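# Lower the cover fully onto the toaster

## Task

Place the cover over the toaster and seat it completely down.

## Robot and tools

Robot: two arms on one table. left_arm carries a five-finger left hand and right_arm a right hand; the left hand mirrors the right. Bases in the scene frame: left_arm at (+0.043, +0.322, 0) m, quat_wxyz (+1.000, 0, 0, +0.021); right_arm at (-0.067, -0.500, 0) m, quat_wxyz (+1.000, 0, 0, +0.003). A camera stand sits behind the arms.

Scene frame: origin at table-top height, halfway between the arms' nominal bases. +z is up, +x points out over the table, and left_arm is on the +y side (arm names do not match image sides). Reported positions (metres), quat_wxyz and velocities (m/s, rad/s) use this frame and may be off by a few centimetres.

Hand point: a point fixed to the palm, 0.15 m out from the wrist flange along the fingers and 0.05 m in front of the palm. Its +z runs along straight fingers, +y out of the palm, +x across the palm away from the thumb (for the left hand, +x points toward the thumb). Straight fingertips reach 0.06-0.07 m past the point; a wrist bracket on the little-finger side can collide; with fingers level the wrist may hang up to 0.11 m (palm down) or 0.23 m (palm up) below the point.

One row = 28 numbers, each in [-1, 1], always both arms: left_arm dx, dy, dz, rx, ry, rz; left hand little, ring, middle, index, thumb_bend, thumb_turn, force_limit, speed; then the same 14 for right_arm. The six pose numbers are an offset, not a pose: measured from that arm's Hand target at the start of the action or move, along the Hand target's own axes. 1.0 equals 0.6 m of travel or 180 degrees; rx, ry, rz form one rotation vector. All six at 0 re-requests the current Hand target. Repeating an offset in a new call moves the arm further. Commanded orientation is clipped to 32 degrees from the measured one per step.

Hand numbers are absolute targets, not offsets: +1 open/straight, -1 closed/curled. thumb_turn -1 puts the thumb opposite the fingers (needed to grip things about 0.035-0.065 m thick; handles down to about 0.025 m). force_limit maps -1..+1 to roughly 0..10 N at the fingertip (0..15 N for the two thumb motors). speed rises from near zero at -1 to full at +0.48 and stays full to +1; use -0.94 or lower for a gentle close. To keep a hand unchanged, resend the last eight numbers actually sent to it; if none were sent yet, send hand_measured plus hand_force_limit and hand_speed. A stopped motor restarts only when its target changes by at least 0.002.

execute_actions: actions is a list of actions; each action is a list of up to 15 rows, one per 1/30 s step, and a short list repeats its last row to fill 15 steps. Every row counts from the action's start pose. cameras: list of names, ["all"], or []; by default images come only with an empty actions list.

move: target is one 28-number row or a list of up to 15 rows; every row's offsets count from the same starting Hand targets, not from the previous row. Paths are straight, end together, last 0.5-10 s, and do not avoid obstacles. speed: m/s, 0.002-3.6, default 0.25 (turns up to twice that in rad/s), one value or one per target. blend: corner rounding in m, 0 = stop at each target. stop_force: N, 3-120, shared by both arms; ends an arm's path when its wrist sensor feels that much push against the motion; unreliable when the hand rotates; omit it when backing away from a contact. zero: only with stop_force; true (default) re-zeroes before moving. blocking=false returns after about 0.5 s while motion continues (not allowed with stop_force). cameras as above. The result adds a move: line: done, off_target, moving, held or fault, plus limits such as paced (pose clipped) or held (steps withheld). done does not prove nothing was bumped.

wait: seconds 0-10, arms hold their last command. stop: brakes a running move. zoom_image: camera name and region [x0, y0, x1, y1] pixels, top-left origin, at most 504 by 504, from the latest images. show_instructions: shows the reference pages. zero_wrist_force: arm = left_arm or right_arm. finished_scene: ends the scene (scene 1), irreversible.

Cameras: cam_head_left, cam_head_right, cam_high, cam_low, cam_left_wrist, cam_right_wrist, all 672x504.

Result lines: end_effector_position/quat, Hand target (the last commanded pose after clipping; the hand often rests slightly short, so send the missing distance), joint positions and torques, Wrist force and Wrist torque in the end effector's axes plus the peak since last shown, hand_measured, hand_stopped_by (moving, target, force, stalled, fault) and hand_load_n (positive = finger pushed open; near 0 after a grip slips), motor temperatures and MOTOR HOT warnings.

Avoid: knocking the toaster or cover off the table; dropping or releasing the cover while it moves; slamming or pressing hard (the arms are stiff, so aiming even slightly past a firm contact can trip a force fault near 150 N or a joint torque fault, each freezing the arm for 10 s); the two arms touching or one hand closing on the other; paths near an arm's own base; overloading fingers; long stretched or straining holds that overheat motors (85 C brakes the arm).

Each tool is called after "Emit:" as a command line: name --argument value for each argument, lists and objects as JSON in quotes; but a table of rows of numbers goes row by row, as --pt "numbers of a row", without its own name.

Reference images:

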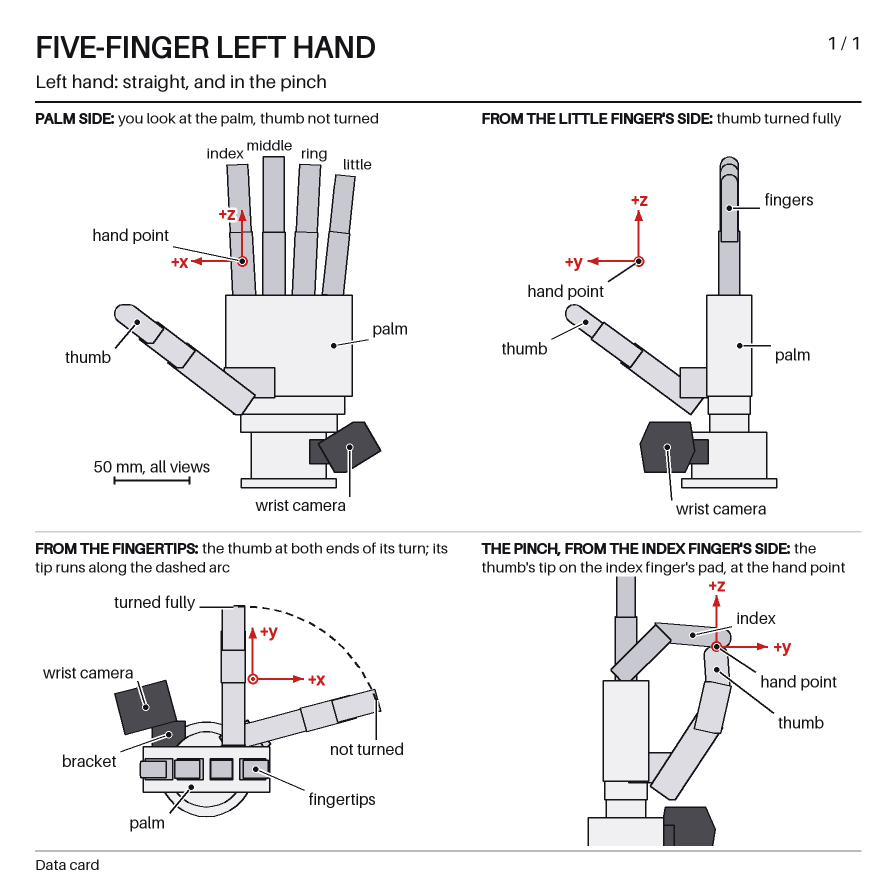

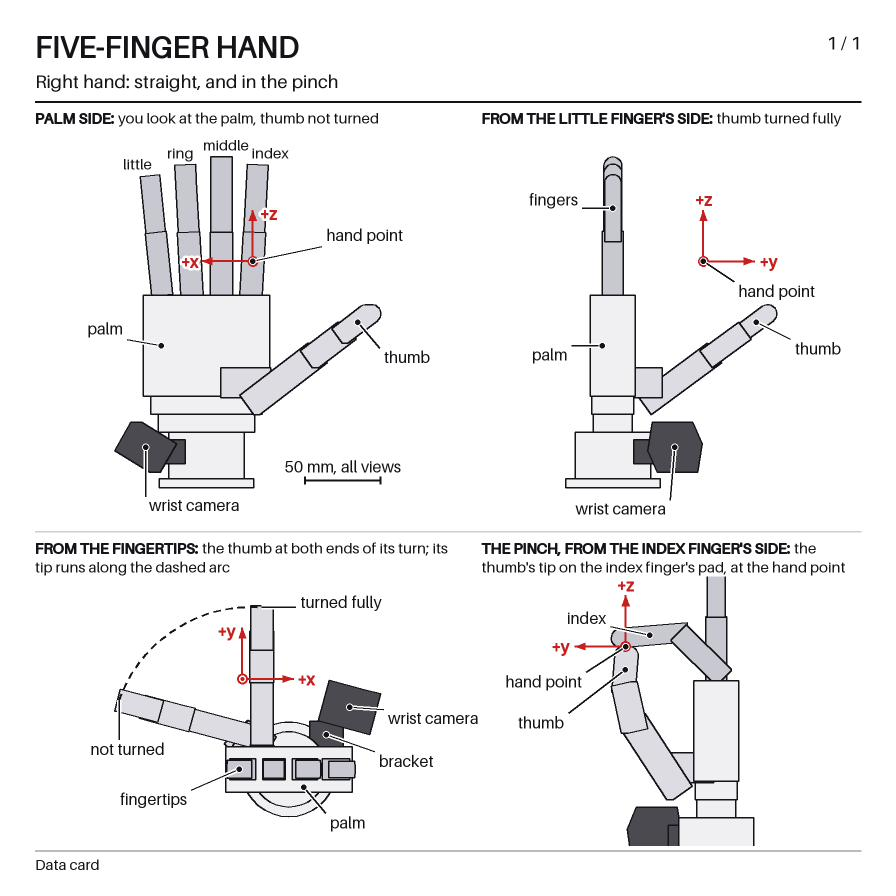

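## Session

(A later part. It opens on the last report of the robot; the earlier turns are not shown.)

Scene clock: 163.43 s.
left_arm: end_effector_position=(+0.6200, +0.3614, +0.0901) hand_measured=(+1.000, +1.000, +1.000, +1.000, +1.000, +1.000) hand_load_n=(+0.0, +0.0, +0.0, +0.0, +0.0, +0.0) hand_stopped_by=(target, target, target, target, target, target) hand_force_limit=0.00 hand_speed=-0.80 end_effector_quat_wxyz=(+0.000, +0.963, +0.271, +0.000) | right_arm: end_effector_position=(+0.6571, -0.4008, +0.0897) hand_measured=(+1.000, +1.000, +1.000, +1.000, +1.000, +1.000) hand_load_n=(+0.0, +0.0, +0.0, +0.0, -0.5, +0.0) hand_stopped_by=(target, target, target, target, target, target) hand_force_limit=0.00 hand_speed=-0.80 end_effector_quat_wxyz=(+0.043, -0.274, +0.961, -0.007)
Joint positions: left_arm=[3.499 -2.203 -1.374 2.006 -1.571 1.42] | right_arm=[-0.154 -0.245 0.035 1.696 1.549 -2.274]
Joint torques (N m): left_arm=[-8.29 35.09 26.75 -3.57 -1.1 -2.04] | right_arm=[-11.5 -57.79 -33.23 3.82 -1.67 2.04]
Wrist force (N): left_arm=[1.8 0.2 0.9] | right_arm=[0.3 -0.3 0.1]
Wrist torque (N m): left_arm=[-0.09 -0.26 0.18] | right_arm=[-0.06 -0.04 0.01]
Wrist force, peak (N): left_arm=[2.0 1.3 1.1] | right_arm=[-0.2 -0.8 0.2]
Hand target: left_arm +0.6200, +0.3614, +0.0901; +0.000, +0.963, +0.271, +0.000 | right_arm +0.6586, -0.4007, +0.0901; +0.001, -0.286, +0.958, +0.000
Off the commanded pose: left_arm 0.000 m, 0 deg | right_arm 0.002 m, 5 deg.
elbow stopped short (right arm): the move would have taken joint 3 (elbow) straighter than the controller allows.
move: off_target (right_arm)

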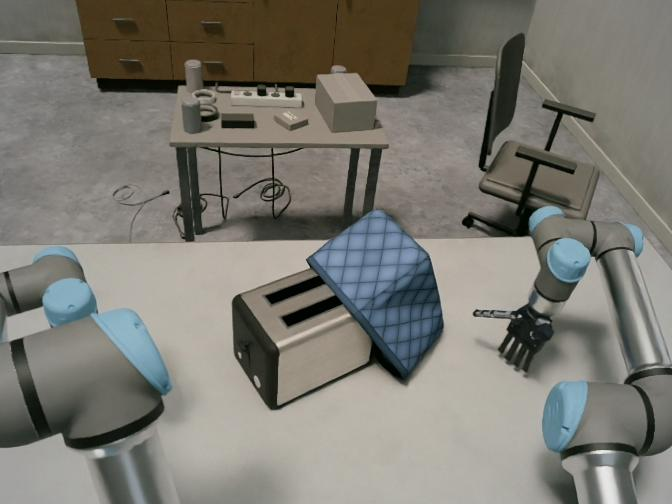

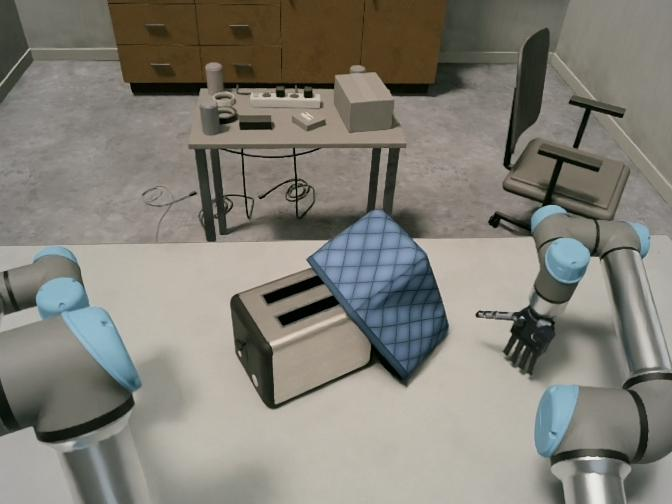

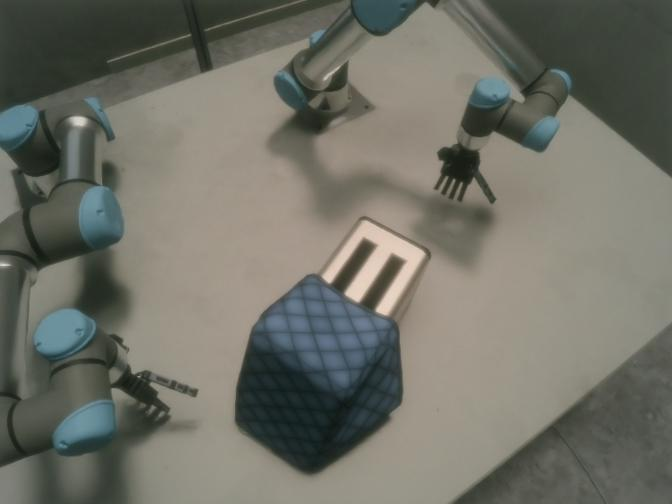

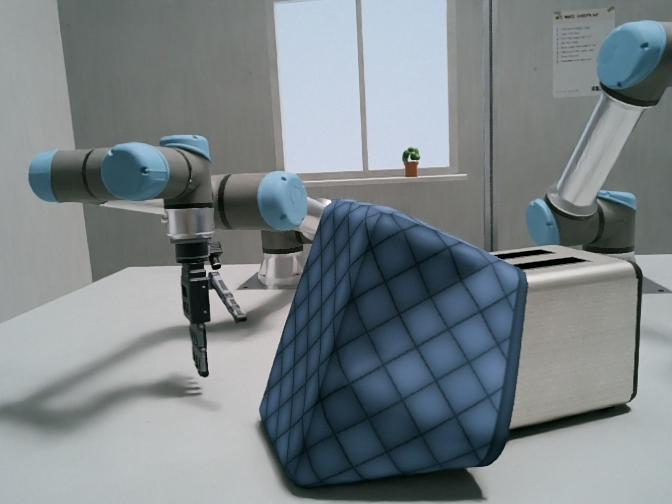

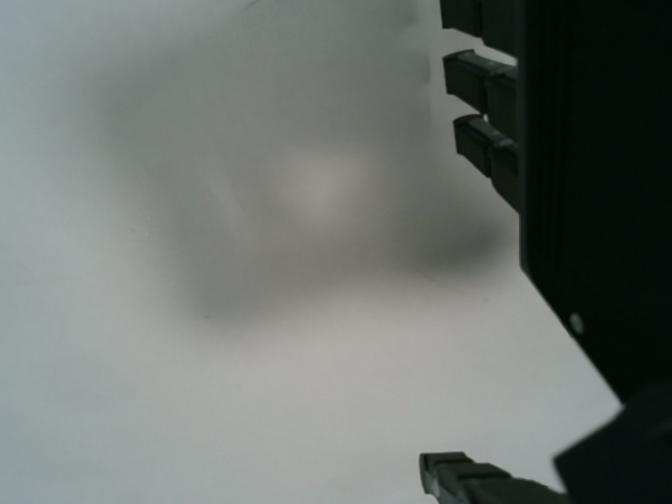

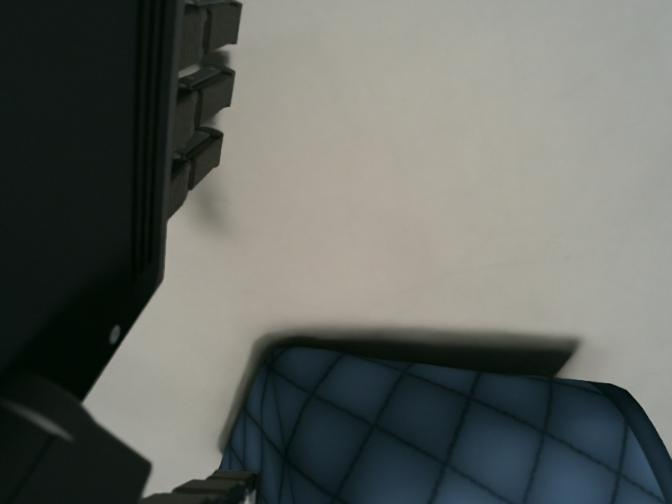

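Emit:
zoom_image --camera "cam_high" --region '[400, 120, 520, 220]'

Emit:
zoom_image --camera "cam_high" --region '[100, 320, 220, 440]'

Emit:
zoom_image --camera "cam_head_left" --region '[460, 280, 580, 400]'

Emit:
zoom_image --camera "cam_low" --region '[150, 240, 300, 390]'

Scaled by 4.200 from the camera's 672x504 image, which has a finer 960x720 frame.

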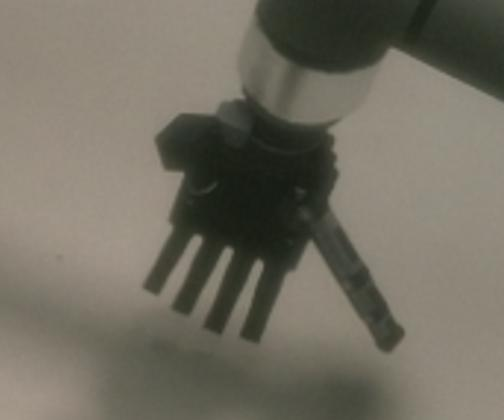

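Scaled by 4.200 from the camera's 672x504 image, which has a finer 960x720 frame.

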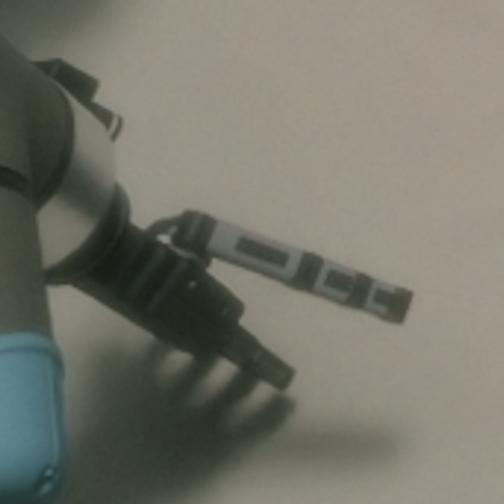

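Scaled by 4.200 from the camera's 672x504 image, which has a finer 960x720 frame.

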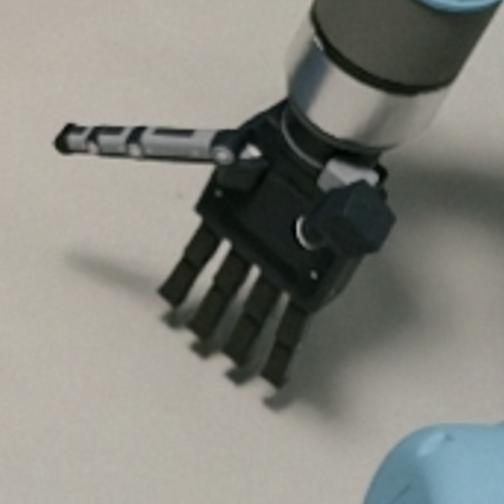

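Scaled by 3.360 from the camera's 672x504 image, which has a finer 960x720 frame.

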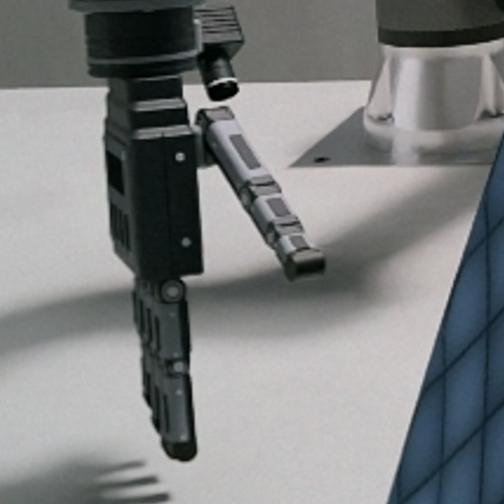

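Emit:
zoom_image --camera "cam_high" --region '[300, 200, 450, 350]'

Emit:
zoom_image --camera "cam_high" --region '[220, 260, 430, 480]'

Emit:
zoom_image --camera "cam_head_left" --region '[220, 250, 400, 420]'

Emit:
zoom_image --camera "cam_head_left" --region '[290, 200, 460, 390]'

Scaled by 3.360 from the camera's 672x504 image, which has a finer 960x720 frame.

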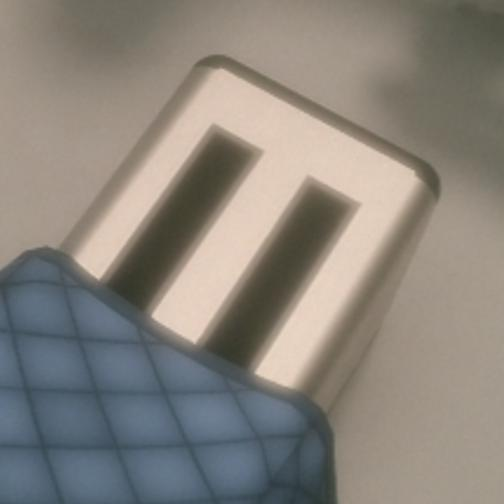

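Scaled by 2.291 from the camera's 672x504 image, which has a finer 960x720 frame.

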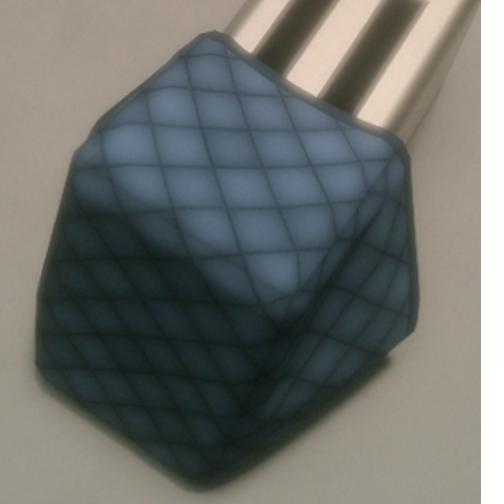

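Scaled by 2.800 from the camera's 672x504 image, which has a finer 960x720 frame.

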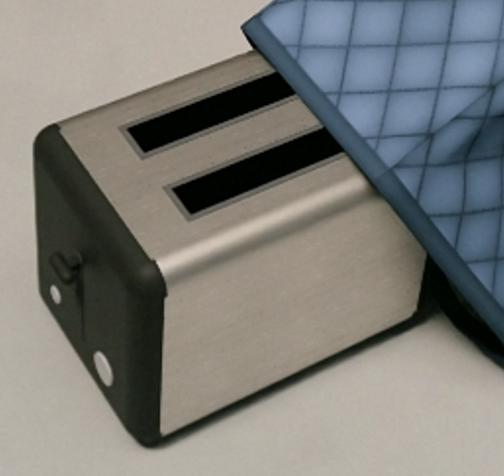

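Scaled by 2.653 from the camera's 672x504 image, which has a finer 960x720 frame.

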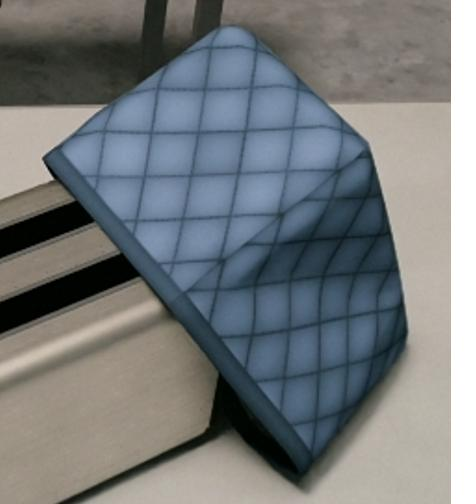

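Emit:
move --target '[0,0,0,0,0,0,1,1,1,1,1,1,0,-0.8,0.1963,0.0305,-0.35,0.0367,-0.4983,0.0369,1,1,1,1,1,1,0,-0.8]' --cameras '["cam_head_left","cam_high","cam_low","cam_right_wrist"]'

Scene clock: 282.23 s.
left_arm: end_effector_position=(+0.6200, +0.3614, +0.0901) hand_measured=(+1.000, +1.000, +1.000, +1.000, +1.000, +1.000) hand_load_n=(+0.0, +0.0, +0.0, +0.0, +0.0, +0.0) hand_stopped_by=(target, target, target, target, target, target) hand_force_limit=0.00 hand_speed=-0.80 end_effector_quat_wxyz=(+0.000, +0.963, +0.271, +0.000) | right_arm: end_effector_position=(+0.5498, -0.4501, +0.2999) hand_measured=(+1.000, +1.000, +1.000, +1.000, +1.000, +1.000) hand_load_n=(+0.0, +0.0, +0.0, +0.0, +0.0, +0.0) hand_stopped_by=(target, target, target, target, target, target) hand_force_limit=0.00 hand_speed=-0.80 end_effector_quat_wxyz=(+0.690, -0.152, +0.691, +0.152)
Joint positions: left_arm=[3.499 -2.203 -1.374 2.006 -1.571 1.42] | right_arm=[-0.581 -1.385 1.954 -0.567 0.563 -1.573]
Joint torques (N m): left_arm=[-7.69 34.87 27.39 -3.66 -1.06 -2.03] | right_arm=[12.56 -36.14 -5.87 -2.54 1.68 1.92]
Wrist force (N): left_arm=[1.5 0.1 0.9] | right_arm=[-1.1 0.6 2.1]
Wrist torque (N m): left_arm=[-0.12 -0.22 0.17] | right_arm=[-0.17 -0.10 -0.16]
Wrist force, peak (N): left_arm=[1.8 0.2 1.4] | right_arm=[-1.3 0.4 2.3]
Hand target: left_arm +0.6200, +0.3614, +0.0901; +0.000, +0.963, +0.271, +0.000 | right_arm +0.5498, -0.4501, +0.2999; +0.690, -0.152, +0.691, +0.152
Off the commanded pose: left_arm 0.000 m, 0 deg | right_arm 0.000 m, 0 deg.
move: done
Images, in order (width x height): cam_head_left 672x504, cam_high 672x504, cam_low 672x504, cam_right_wrist 672x504.

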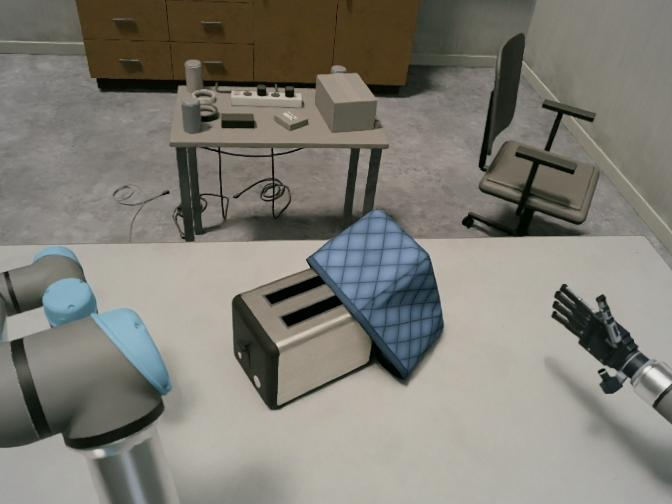

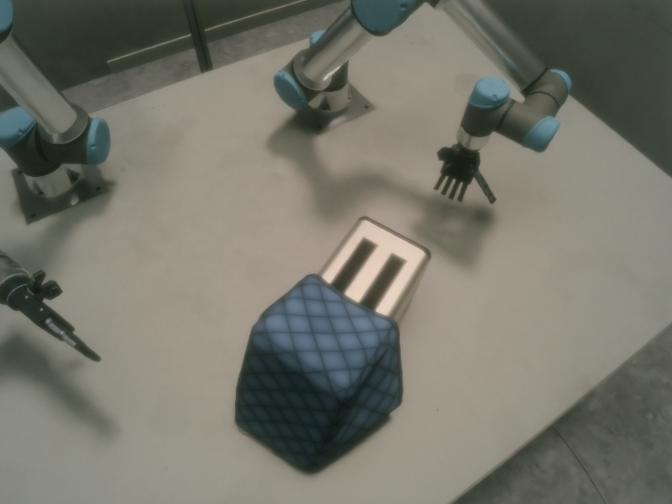

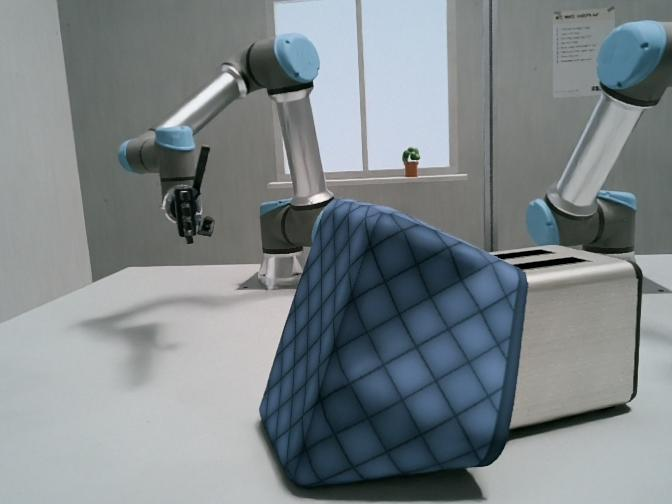

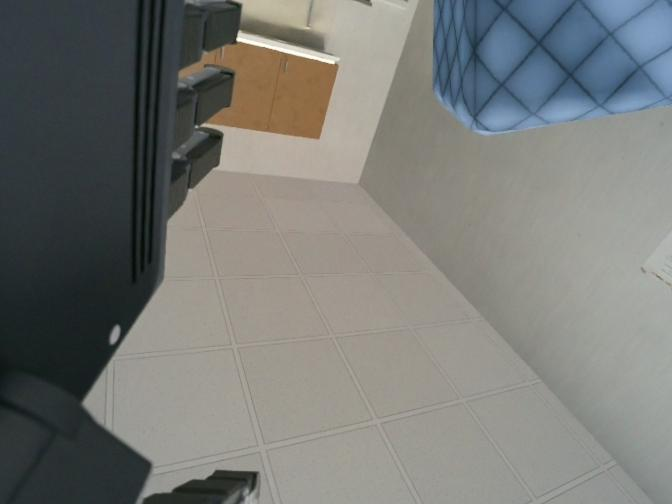

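Emit:
zoom_image --camera "cam_high" --region '[0, 250, 140, 390]'

Emit:
zoom_image --camera "cam_low" --region '[140, 120, 260, 260]'

Emit:
zoom_image --camera "cam_head_left" --region '[540, 270, 672, 410]'

Scaled by 3.600 from the camera's 672x504 image, which has a finer 960x720 frame.

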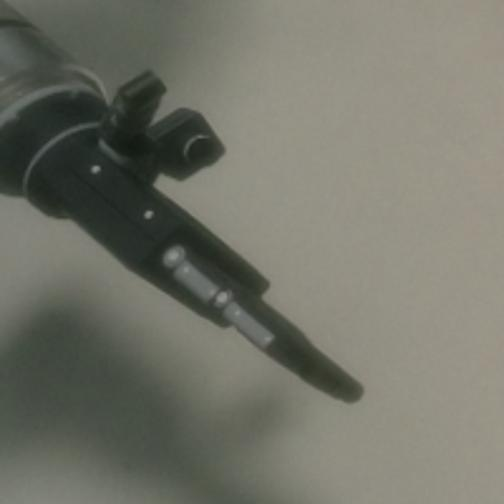

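Scaled by 3.600 from the camera's 672x504 image, which has a finer 960x720 frame.

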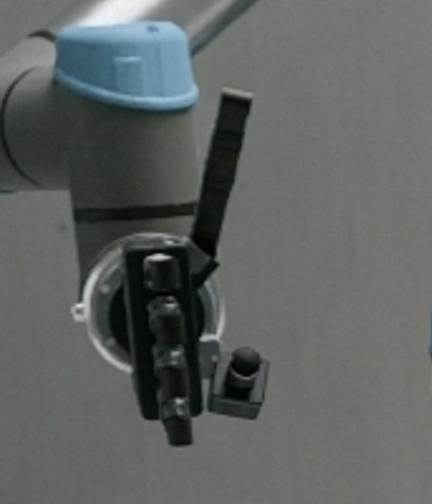

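Scaled by 3.600 from the camera's 672x504 image, which has a finer 960x720 frame.

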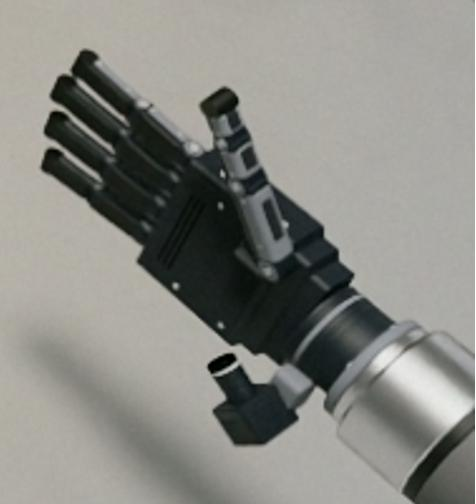

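Emit:
move --target '[0,0,0,0,0,0,1,1,1,1,1,1,0,-0.8,0.0167,0,0.54,0,0,0,1,1,1,1,1,1,0,-0.8]' --cameras '["cam_head_left","cam_high","cam_low","cam_right_wrist"]'

Scene clock: 307.53 s.
left_arm: end_effector_position=(+0.6200, +0.3614, +0.0901) hand_measured=(+1.000, +1.000, +1.000, +1.000, +1.000, +1.000) hand_load_n=(+0.0, +0.0, +0.0, -0.5, +0.0, +0.0) hand_stopped_by=(target, target, target, target, target, target) hand_force_limit=0.00 hand_speed=-0.80 end_effector_quat_wxyz=(+0.000, +0.963, +0.271, +0.000) | right_arm: end_effector_position=(+0.8437, -0.3140, +0.2896) hand_measured=(+1.000, +1.000, +1.000, +1.000, +1.000, +1.000) hand_load_n=(+0.0, +0.0, +0.0, +0.0, -0.5, +0.0) hand_stopped_by=(target, target, target, target, target, target) hand_force_limit=0.00 hand_speed=-0.80 end_effector_quat_wxyz=(+0.690, -0.152, +0.691, +0.152)
Joint positions: left_arm=[3.499 -2.203 -1.374 2.006 -1.571 1.42] | right_arm=[-0.159 -0.735 0.963 -0.227 0.985 -1.571]
Joint torques (N m): left_arm=[-7.48 35.89 27.4 -3.65 -0.94 -1.96] | right_arm=[11.67 -50.16 -32 0.33 -0.65 -1.53]
Wrist force (N): left_arm=[1.6 0.2 1.0] | right_arm=[-1.2 0.8 2.0]
Wrist torque (N m): left_arm=[-0.09 -0.23 0.17] | right_arm=[-0.14 -0.07 -0.06]
Wrist force, peak (N): left_arm=[2.0 0.2 1.2] | right_arm=[-0.9 0.9 3.1]
Hand target: left_arm +0.6200, +0.3614, +0.0901; +0.000, +0.963, +0.271, +0.000 | right_arm +0.8438, -0.3140, +0.2896; +0.690, -0.152, +0.691, +0.152
Off the commanded pose: left_arm 0.000 m, 0 deg | right_arm 0.000 m, 0 deg.
move: done
Images, in order (width x height): cam_head_left 672x504, cam_high 672x504, cam_low 672x504, cam_right_wrist 672x504.

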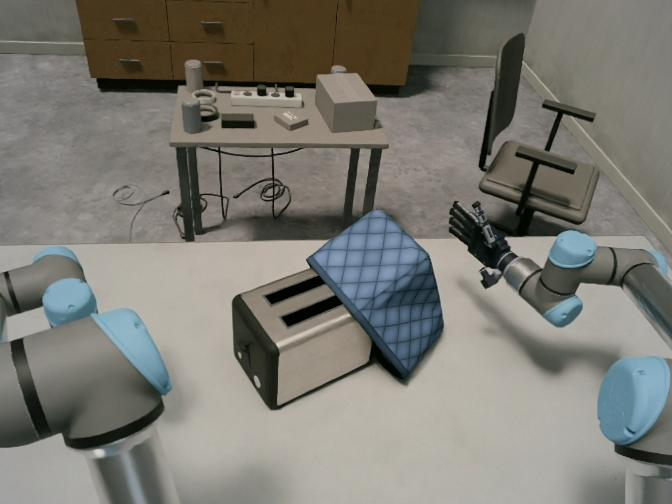

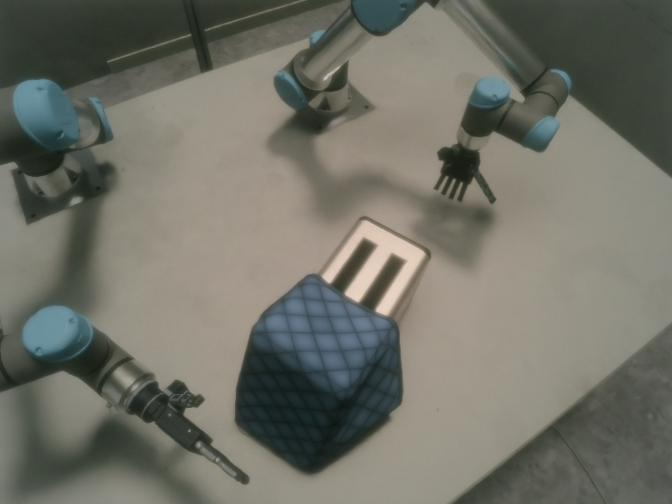

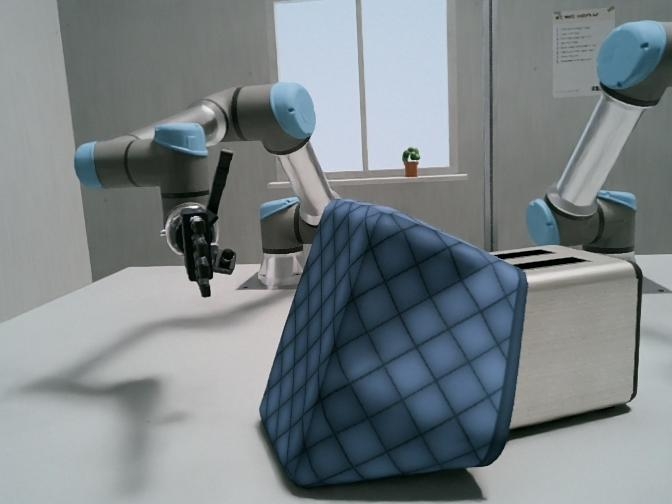

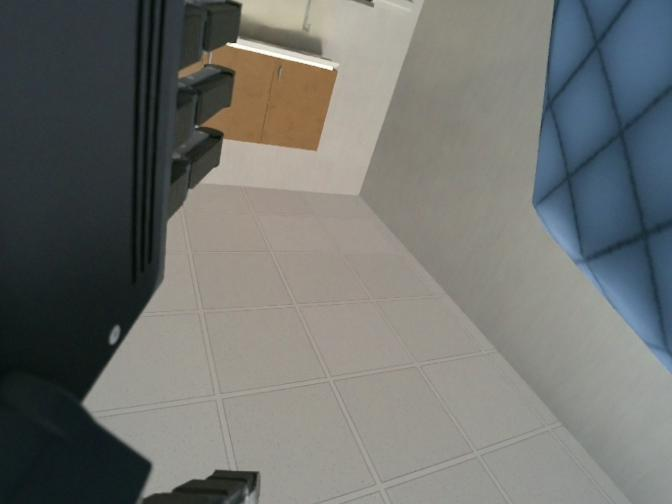

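Emit:
move --target '[0,0,0,0,0,0,1,1,1,1,1,1,0,-0.8,-0.0167,0.3,0,0,0,0,1,1,1,1,1,1,0,-0.8]' --speed 0.06 --stop_force 4 --cameras '["cam_head_left","cam_high","cam_low","cam_right_wrist"]'

Scene clock: 325.03 s.
left_arm: end_effector_position=(+0.6200, +0.3614, +0.0901) hand_measured=(+1.000, +1.000, +1.000, +1.000, +1.000, +1.000) hand_load_n=(+0.0, +0.0, +0.0, +0.0, +0.0, +0.0) hand_stopped_by=(target, target, target, target, target, target) hand_force_limit=0.00 hand_speed=-0.80 end_effector_quat_wxyz=(+0.000, +0.963, +0.271, +0.000) | right_arm: end_effector_position=(+0.7682, -0.1506, +0.2996) hand_measured=(+1.000, +1.000, +1.000, +1.000, +1.000, +1.000) hand_load_n=(+0.0, +0.0, +0.0, +0.0, +0.0, +0.0) hand_stopped_by=(target, target, target, target, target, target) hand_force_limit=0.00 hand_speed=-0.80 end_effector_quat_wxyz=(+0.690, -0.152, +0.691, +0.152)
Joint positions: left_arm=[3.499 -2.203 -1.374 2.006 -1.571 1.42] | right_arm=[0.081 -0.87 1.177 -0.306 1.225 -1.571]
Joint torques (N m): left_arm=[-6.96 35.26 27.1 -3.56 -0.89 -2] | right_arm=[12.71 -60.17 -8.74 -2.7 1.43 2.02]
Wrist force (N): left_arm=[1.8 0.2 1.2] | right_arm=[-1.6 -0.2 2.1]
Wrist torque (N m): left_arm=[-0.11 -0.24 0.18] | right_arm=[-0.22 -0.05 -0.18]
Wrist force, peak (N): left_arm=[2.0 0.3 1.2] | right_arm=[-2.1 -0.2 2.2]
Hand target: left_arm +0.6200, +0.3614, +0.0901; +0.000, +0.963, +0.271, +0.000 | right_arm +0.7682, -0.1506, +0.2996; +0.690, -0.152, +0.691, +0.152
Off the commanded pose: left_arm 0.000 m, 0 deg | right_arm 0.000 m, 0 deg.
move: done
Images, in order (width x height): cam_head_left 672x504, cam_high 672x504, cam_low 672x504, cam_right_wrist 672x504.

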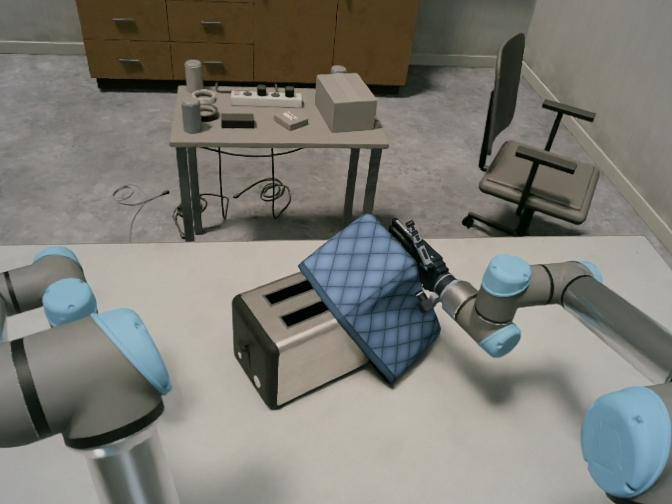

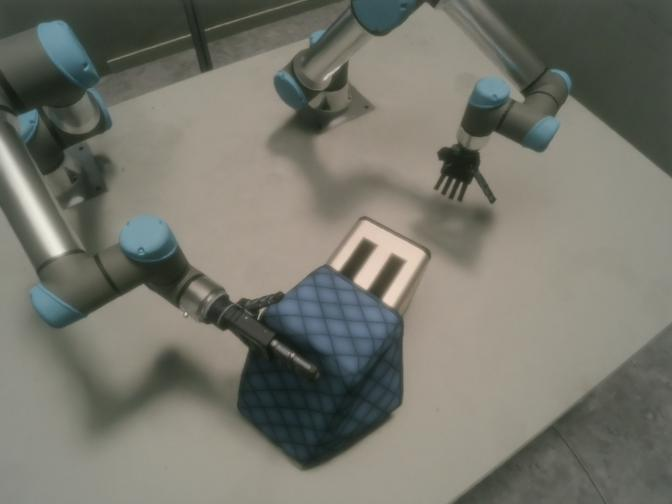

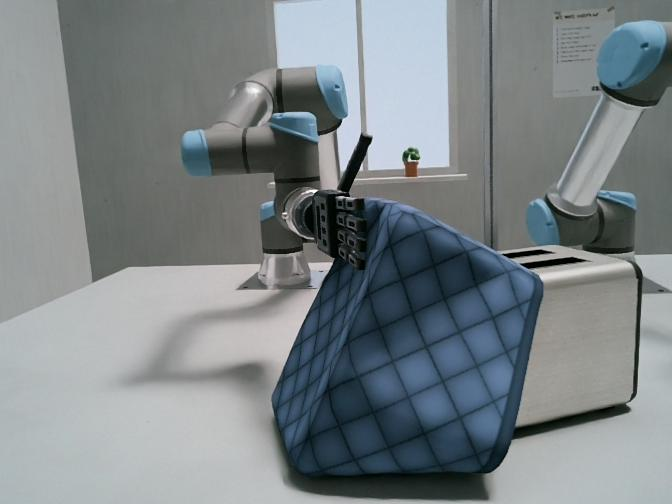

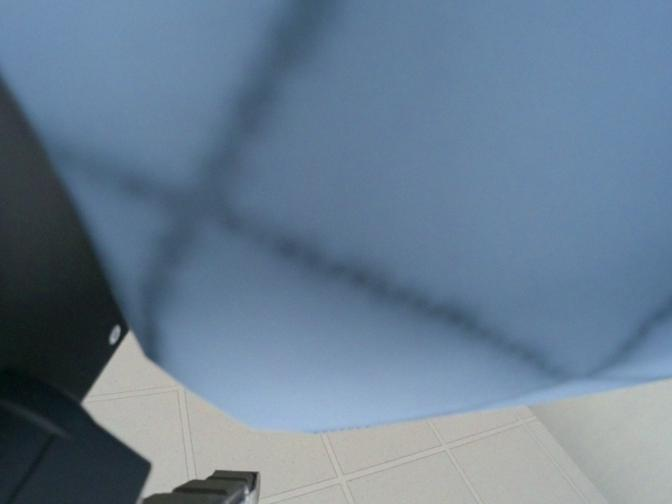

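Emit:
zoom_image --camera "cam_head_left" --region '[220, 190, 470, 420]'

Emit:
zoom_image --camera "cam_low" --region '[240, 120, 660, 504]'

Scaled by 2.016 from the camera's 672x504 image, which has a finer 960x720 frame.

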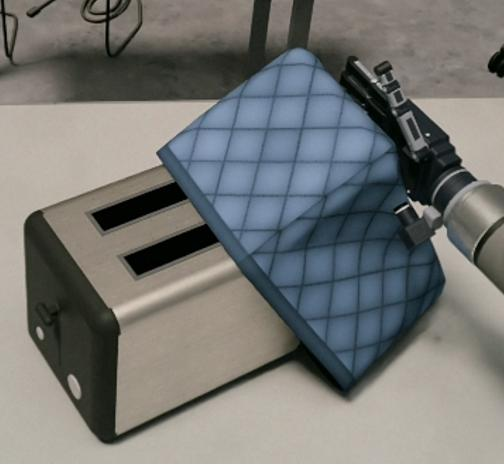

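Scaled by 1.200 from the camera's 672x504 image, which has a finer 960x720 frame.

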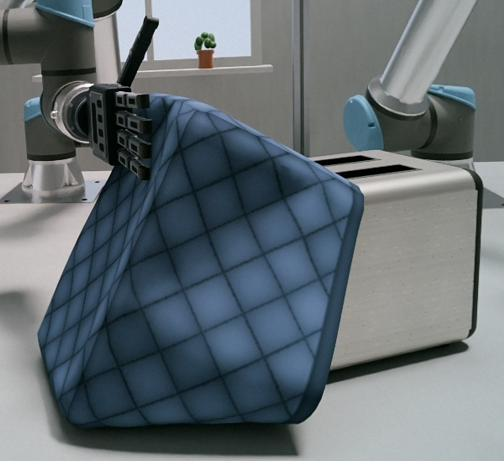

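Emit:
move --target '[0,0,0,0,0,0,1,1,1,1,1,1,0,-0.8,0,0.12,0,0,0,0,1,1,1,1,1,1,0,-0.8]' --speed 0.06 --stop_force 8 --cameras '["cam_head_left","cam_high","cam_low"]'

Scene clock: 339.03 s.
left_arm: end_effector_position=(+0.6200, +0.3614, +0.0901) hand_measured=(+1.000, +1.000, +1.000, +1.000, +1.000, +1.000) hand_load_n=(+0.0, +0.0, +0.0, +0.0, +0.0, +0.0) hand_stopped_by=(target, target, target, target, target, target) hand_force_limit=0.00 hand_speed=-0.80 end_effector_quat_wxyz=(+0.000, +0.963, +0.271, +0.000) | right_arm: end_effector_position=(+0.7379, -0.0853, +0.2996) hand_measured=(+1.000, +1.000, +1.000, +1.000, +1.000, +1.000) hand_load_n=(+0.5, +0.0, +0.0, +0.0, +0.0, +0.0) hand_stopped_by=(target, target, target, target, target, target) hand_force_limit=0.00 hand_speed=-0.80 end_effector_quat_wxyz=(+0.690, -0.152, +0.691, +0.152)
Joint positions: left_arm=[3.499 -2.203 -1.374 2.006 -1.571 1.42] | right_arm=[0.188 -0.885 1.204 -0.318 1.332 -1.571]
Joint torques (N m): left_arm=[-6.2 36.62 27.08 -3.54 -0.83 -1.97] | right_arm=[15.96 -58.33 -5.61 -2.45 0.9 1.65]
Wrist force (N): left_arm=[1.4 0.0 1.2] | right_arm=[-2.4 -2.3 1.7]
Wrist torque (N m): left_arm=[-0.14 -0.19 0.17] | right_arm=[-0.16 -0.17 -0.34]
Wrist force, peak (N): left_arm=[1.8 0.3 1.4] | right_arm=[-4.0 -2.4 1.4]
Hand target: left_arm +0.6200, +0.3614, +0.0901; +0.000, +0.963, +0.271, +0.000 | right_arm +0.7379, -0.0853, +0.2996; +0.690, -0.152, +0.691, +0.152
Off the commanded pose: left_arm 0.000 m, 0 deg | right_arm 0.000 m, 0 deg.
move: done
Images, in order (width x height): cam_head_left 672x504, cam_high 672x504, cam_low 672x504.

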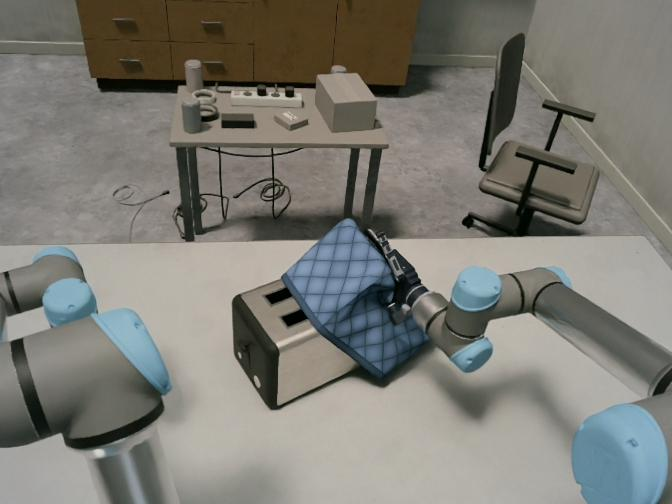

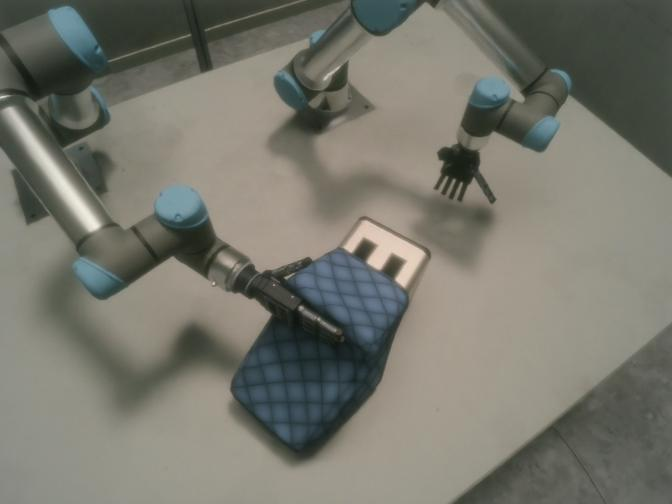

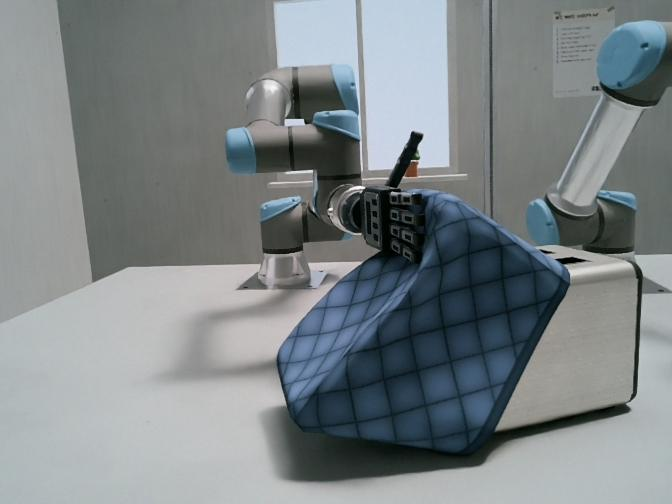

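Emit:
move --target '[0,0,0,0,0,0,1,1,1,1,1,1,0,-0.8,-0.0167,0.1,0,0,0,0,1,1,1,1,1,1,0,-0.8]' --speed 0.06 --stop_force 10 --cameras '["cam_head_left","cam_high","cam_low"]'

Scene clock: 344.93 s.
left_arm: end_effector_position=(+0.6200, +0.3614, +0.0901) hand_measured=(+1.000, +1.000, +1.000, +1.000, +1.000, +1.000) hand_load_n=(+0.0, +0.5, +0.0, +0.0, +0.0, +0.0) hand_stopped_by=(target, target, target, target, target, target) hand_force_limit=0.00 hand_speed=-0.80 end_effector_quat_wxyz=(+0.000, +0.963, +0.271, +0.000) | right_arm: end_effector_position=(+0.7127, -0.0309, +0.3096) hand_measured=(+1.000, +1.000, +1.000, +1.000, +1.000, +1.000) hand_load_n=(+0.5, +0.0, -0.5, +0.0, +0.0, +0.0) hand_stopped_by=(target, target, target, target, target, target) hand_force_limit=0.00 hand_speed=-0.80 end_effector_quat_wxyz=(+0.690, -0.152, +0.691, +0.152)
Joint positions: left_arm=[3.499 -2.203 -1.374 2.006 -1.571 1.42] | right_arm=[0.28 -0.891 1.187 -0.295 1.423 -1.571]
Joint torques (N m): left_arm=[-6.1 36.01 26.82 -3.51 -0.77 -1.93] | right_arm=[16.12 -41.96 -30.62 0.95 0.47 1.54]
Wrist force (N): left_arm=[1.6 0.2 1.3] | right_arm=[-4.7 -3.4 0.7]
Wrist torque (N m): left_arm=[-0.12 -0.22 0.18] | right_arm=[0.05 0.12 -0.51]
Wrist force, peak (N): left_arm=[1.9 0.1 1.4] | right_arm=[-9.9 -6.4 -0.6]
Hand target: left_arm +0.6200, +0.3614, +0.0901; +0.000, +0.963, +0.271, +0.000 | right_arm +0.7127, -0.0309, +0.3096; +0.690, -0.152, +0.691, +0.152
Off the commanded pose: left_arm 0.000 m, 0 deg | right_arm 0.000 m, 0 deg.
move: done
Images, in order (width x height): cam_head_left 672x504, cam_high 672x504, cam_low 672x504.

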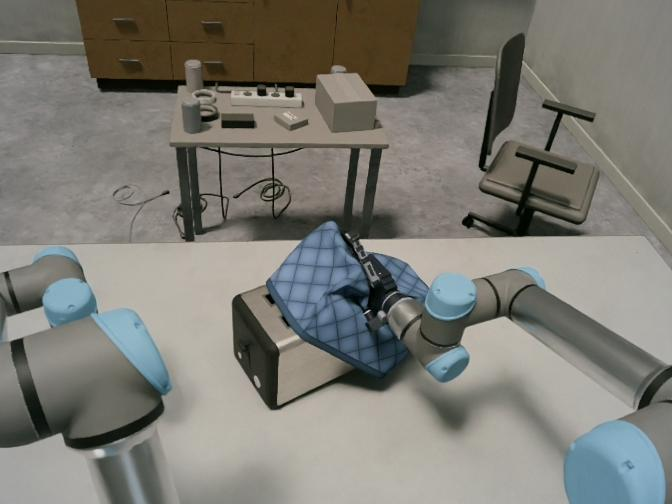

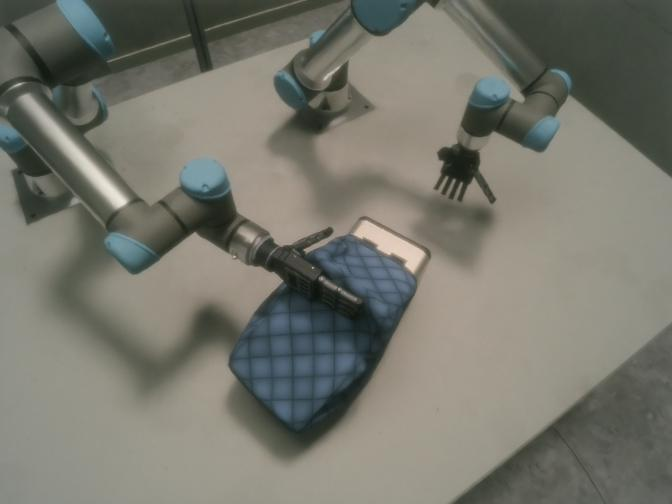

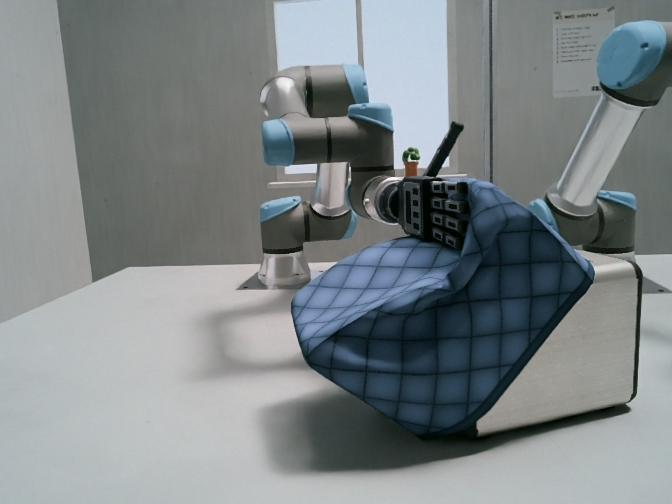

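Emit:
move --target '[0,0,0,0,0,0,1,1,1,1,1,1,0,-0.8,-0.0167,0.08,0,0,0,0,1,1,1,1,1,1,0,-0.8]' --speed 0.06 --stop_force 12 --cameras '["cam_head_left","cam_high","cam_low"]'

Scene clock: 353.53 s.
left_arm: end_effector_position=(+0.6200, +0.3614, +0.0901) hand_measured=(+1.000, +1.000, +1.000, +1.000, +1.000, +1.000) hand_load_n=(+0.0, +0.0, +0.0, +0.0, +0.0, +0.0) hand_stopped_by=(target, target, target, target, target, target) hand_force_limit=0.00 hand_speed=-0.80 end_effector_quat_wxyz=(+0.000, +0.963, +0.271, +0.000) | right_arm: end_effector_position=(+0.6925, +0.0127, +0.3197) hand_measured=(+1.000, +1.000, +1.000, +1.000, +1.000, +1.000) hand_load_n=(+0.5, +0.0, +0.0, +0.0, +0.0, +0.0) hand_stopped_by=(target, target, target, target, target, target) hand_force_limit=0.00 hand_speed=-0.80 end_effector_quat_wxyz=(+0.690, -0.152, +0.691, +0.152)
Joint positions: left_arm=[3.499 -2.203 -1.374 2.006 -1.571 1.42] | right_arm=[0.354 -0.887 1.153 -0.266 1.497 -1.571]
Joint torques (N m): left_arm=[-5.27 35.73 27.73 -3.42 -0.67 -1.93] | right_arm=[16.5 -41.72 -32.04 1.05 0.43 1.83]
Wrist force (N): left_arm=[1.6 0.3 1.2] | right_arm=[-5.0 -3.2 1.7]
Wrist torque (N m): left_arm=[-0.11 -0.21 0.17] | right_arm=[0.06 -0.23 -0.60]
Wrist force, peak (N): left_arm=[1.9 0.0 1.3] | right_arm=[-5.5 -3.6 1.9]
Hand target: left_arm +0.6200, +0.3614, +0.0901; +0.000, +0.963, +0.271, +0.000 | right_arm +0.6925, +0.0127, +0.3197; +0.690, -0.152, +0.691, +0.152
Off the commanded pose: left_arm 0.000 m, 0 deg | right_arm 0.000 m, 0 deg.
move: done
Images, in order (width x height): cam_head_left 672x504, cam_high 672x504, cam_low 672x504.

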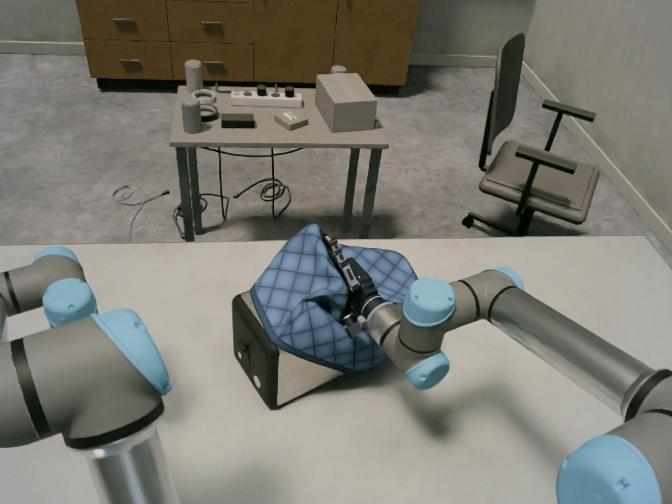

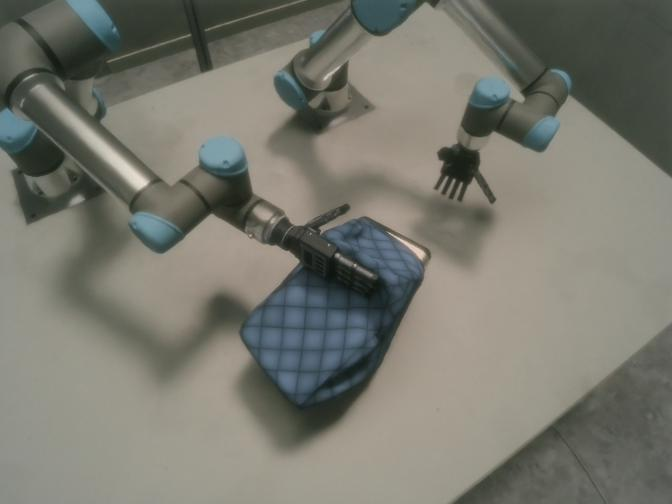

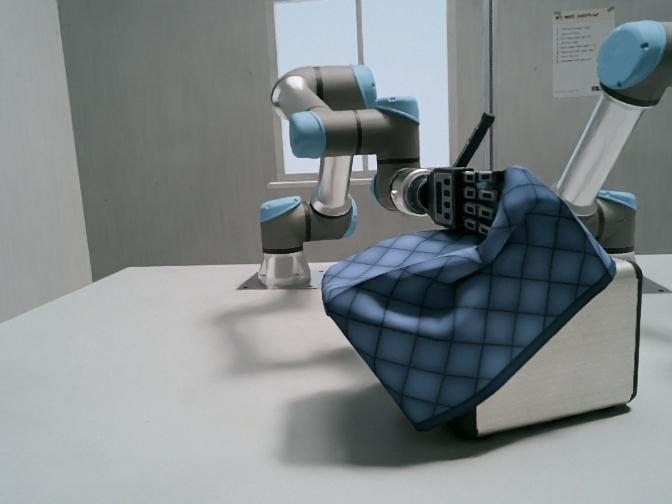

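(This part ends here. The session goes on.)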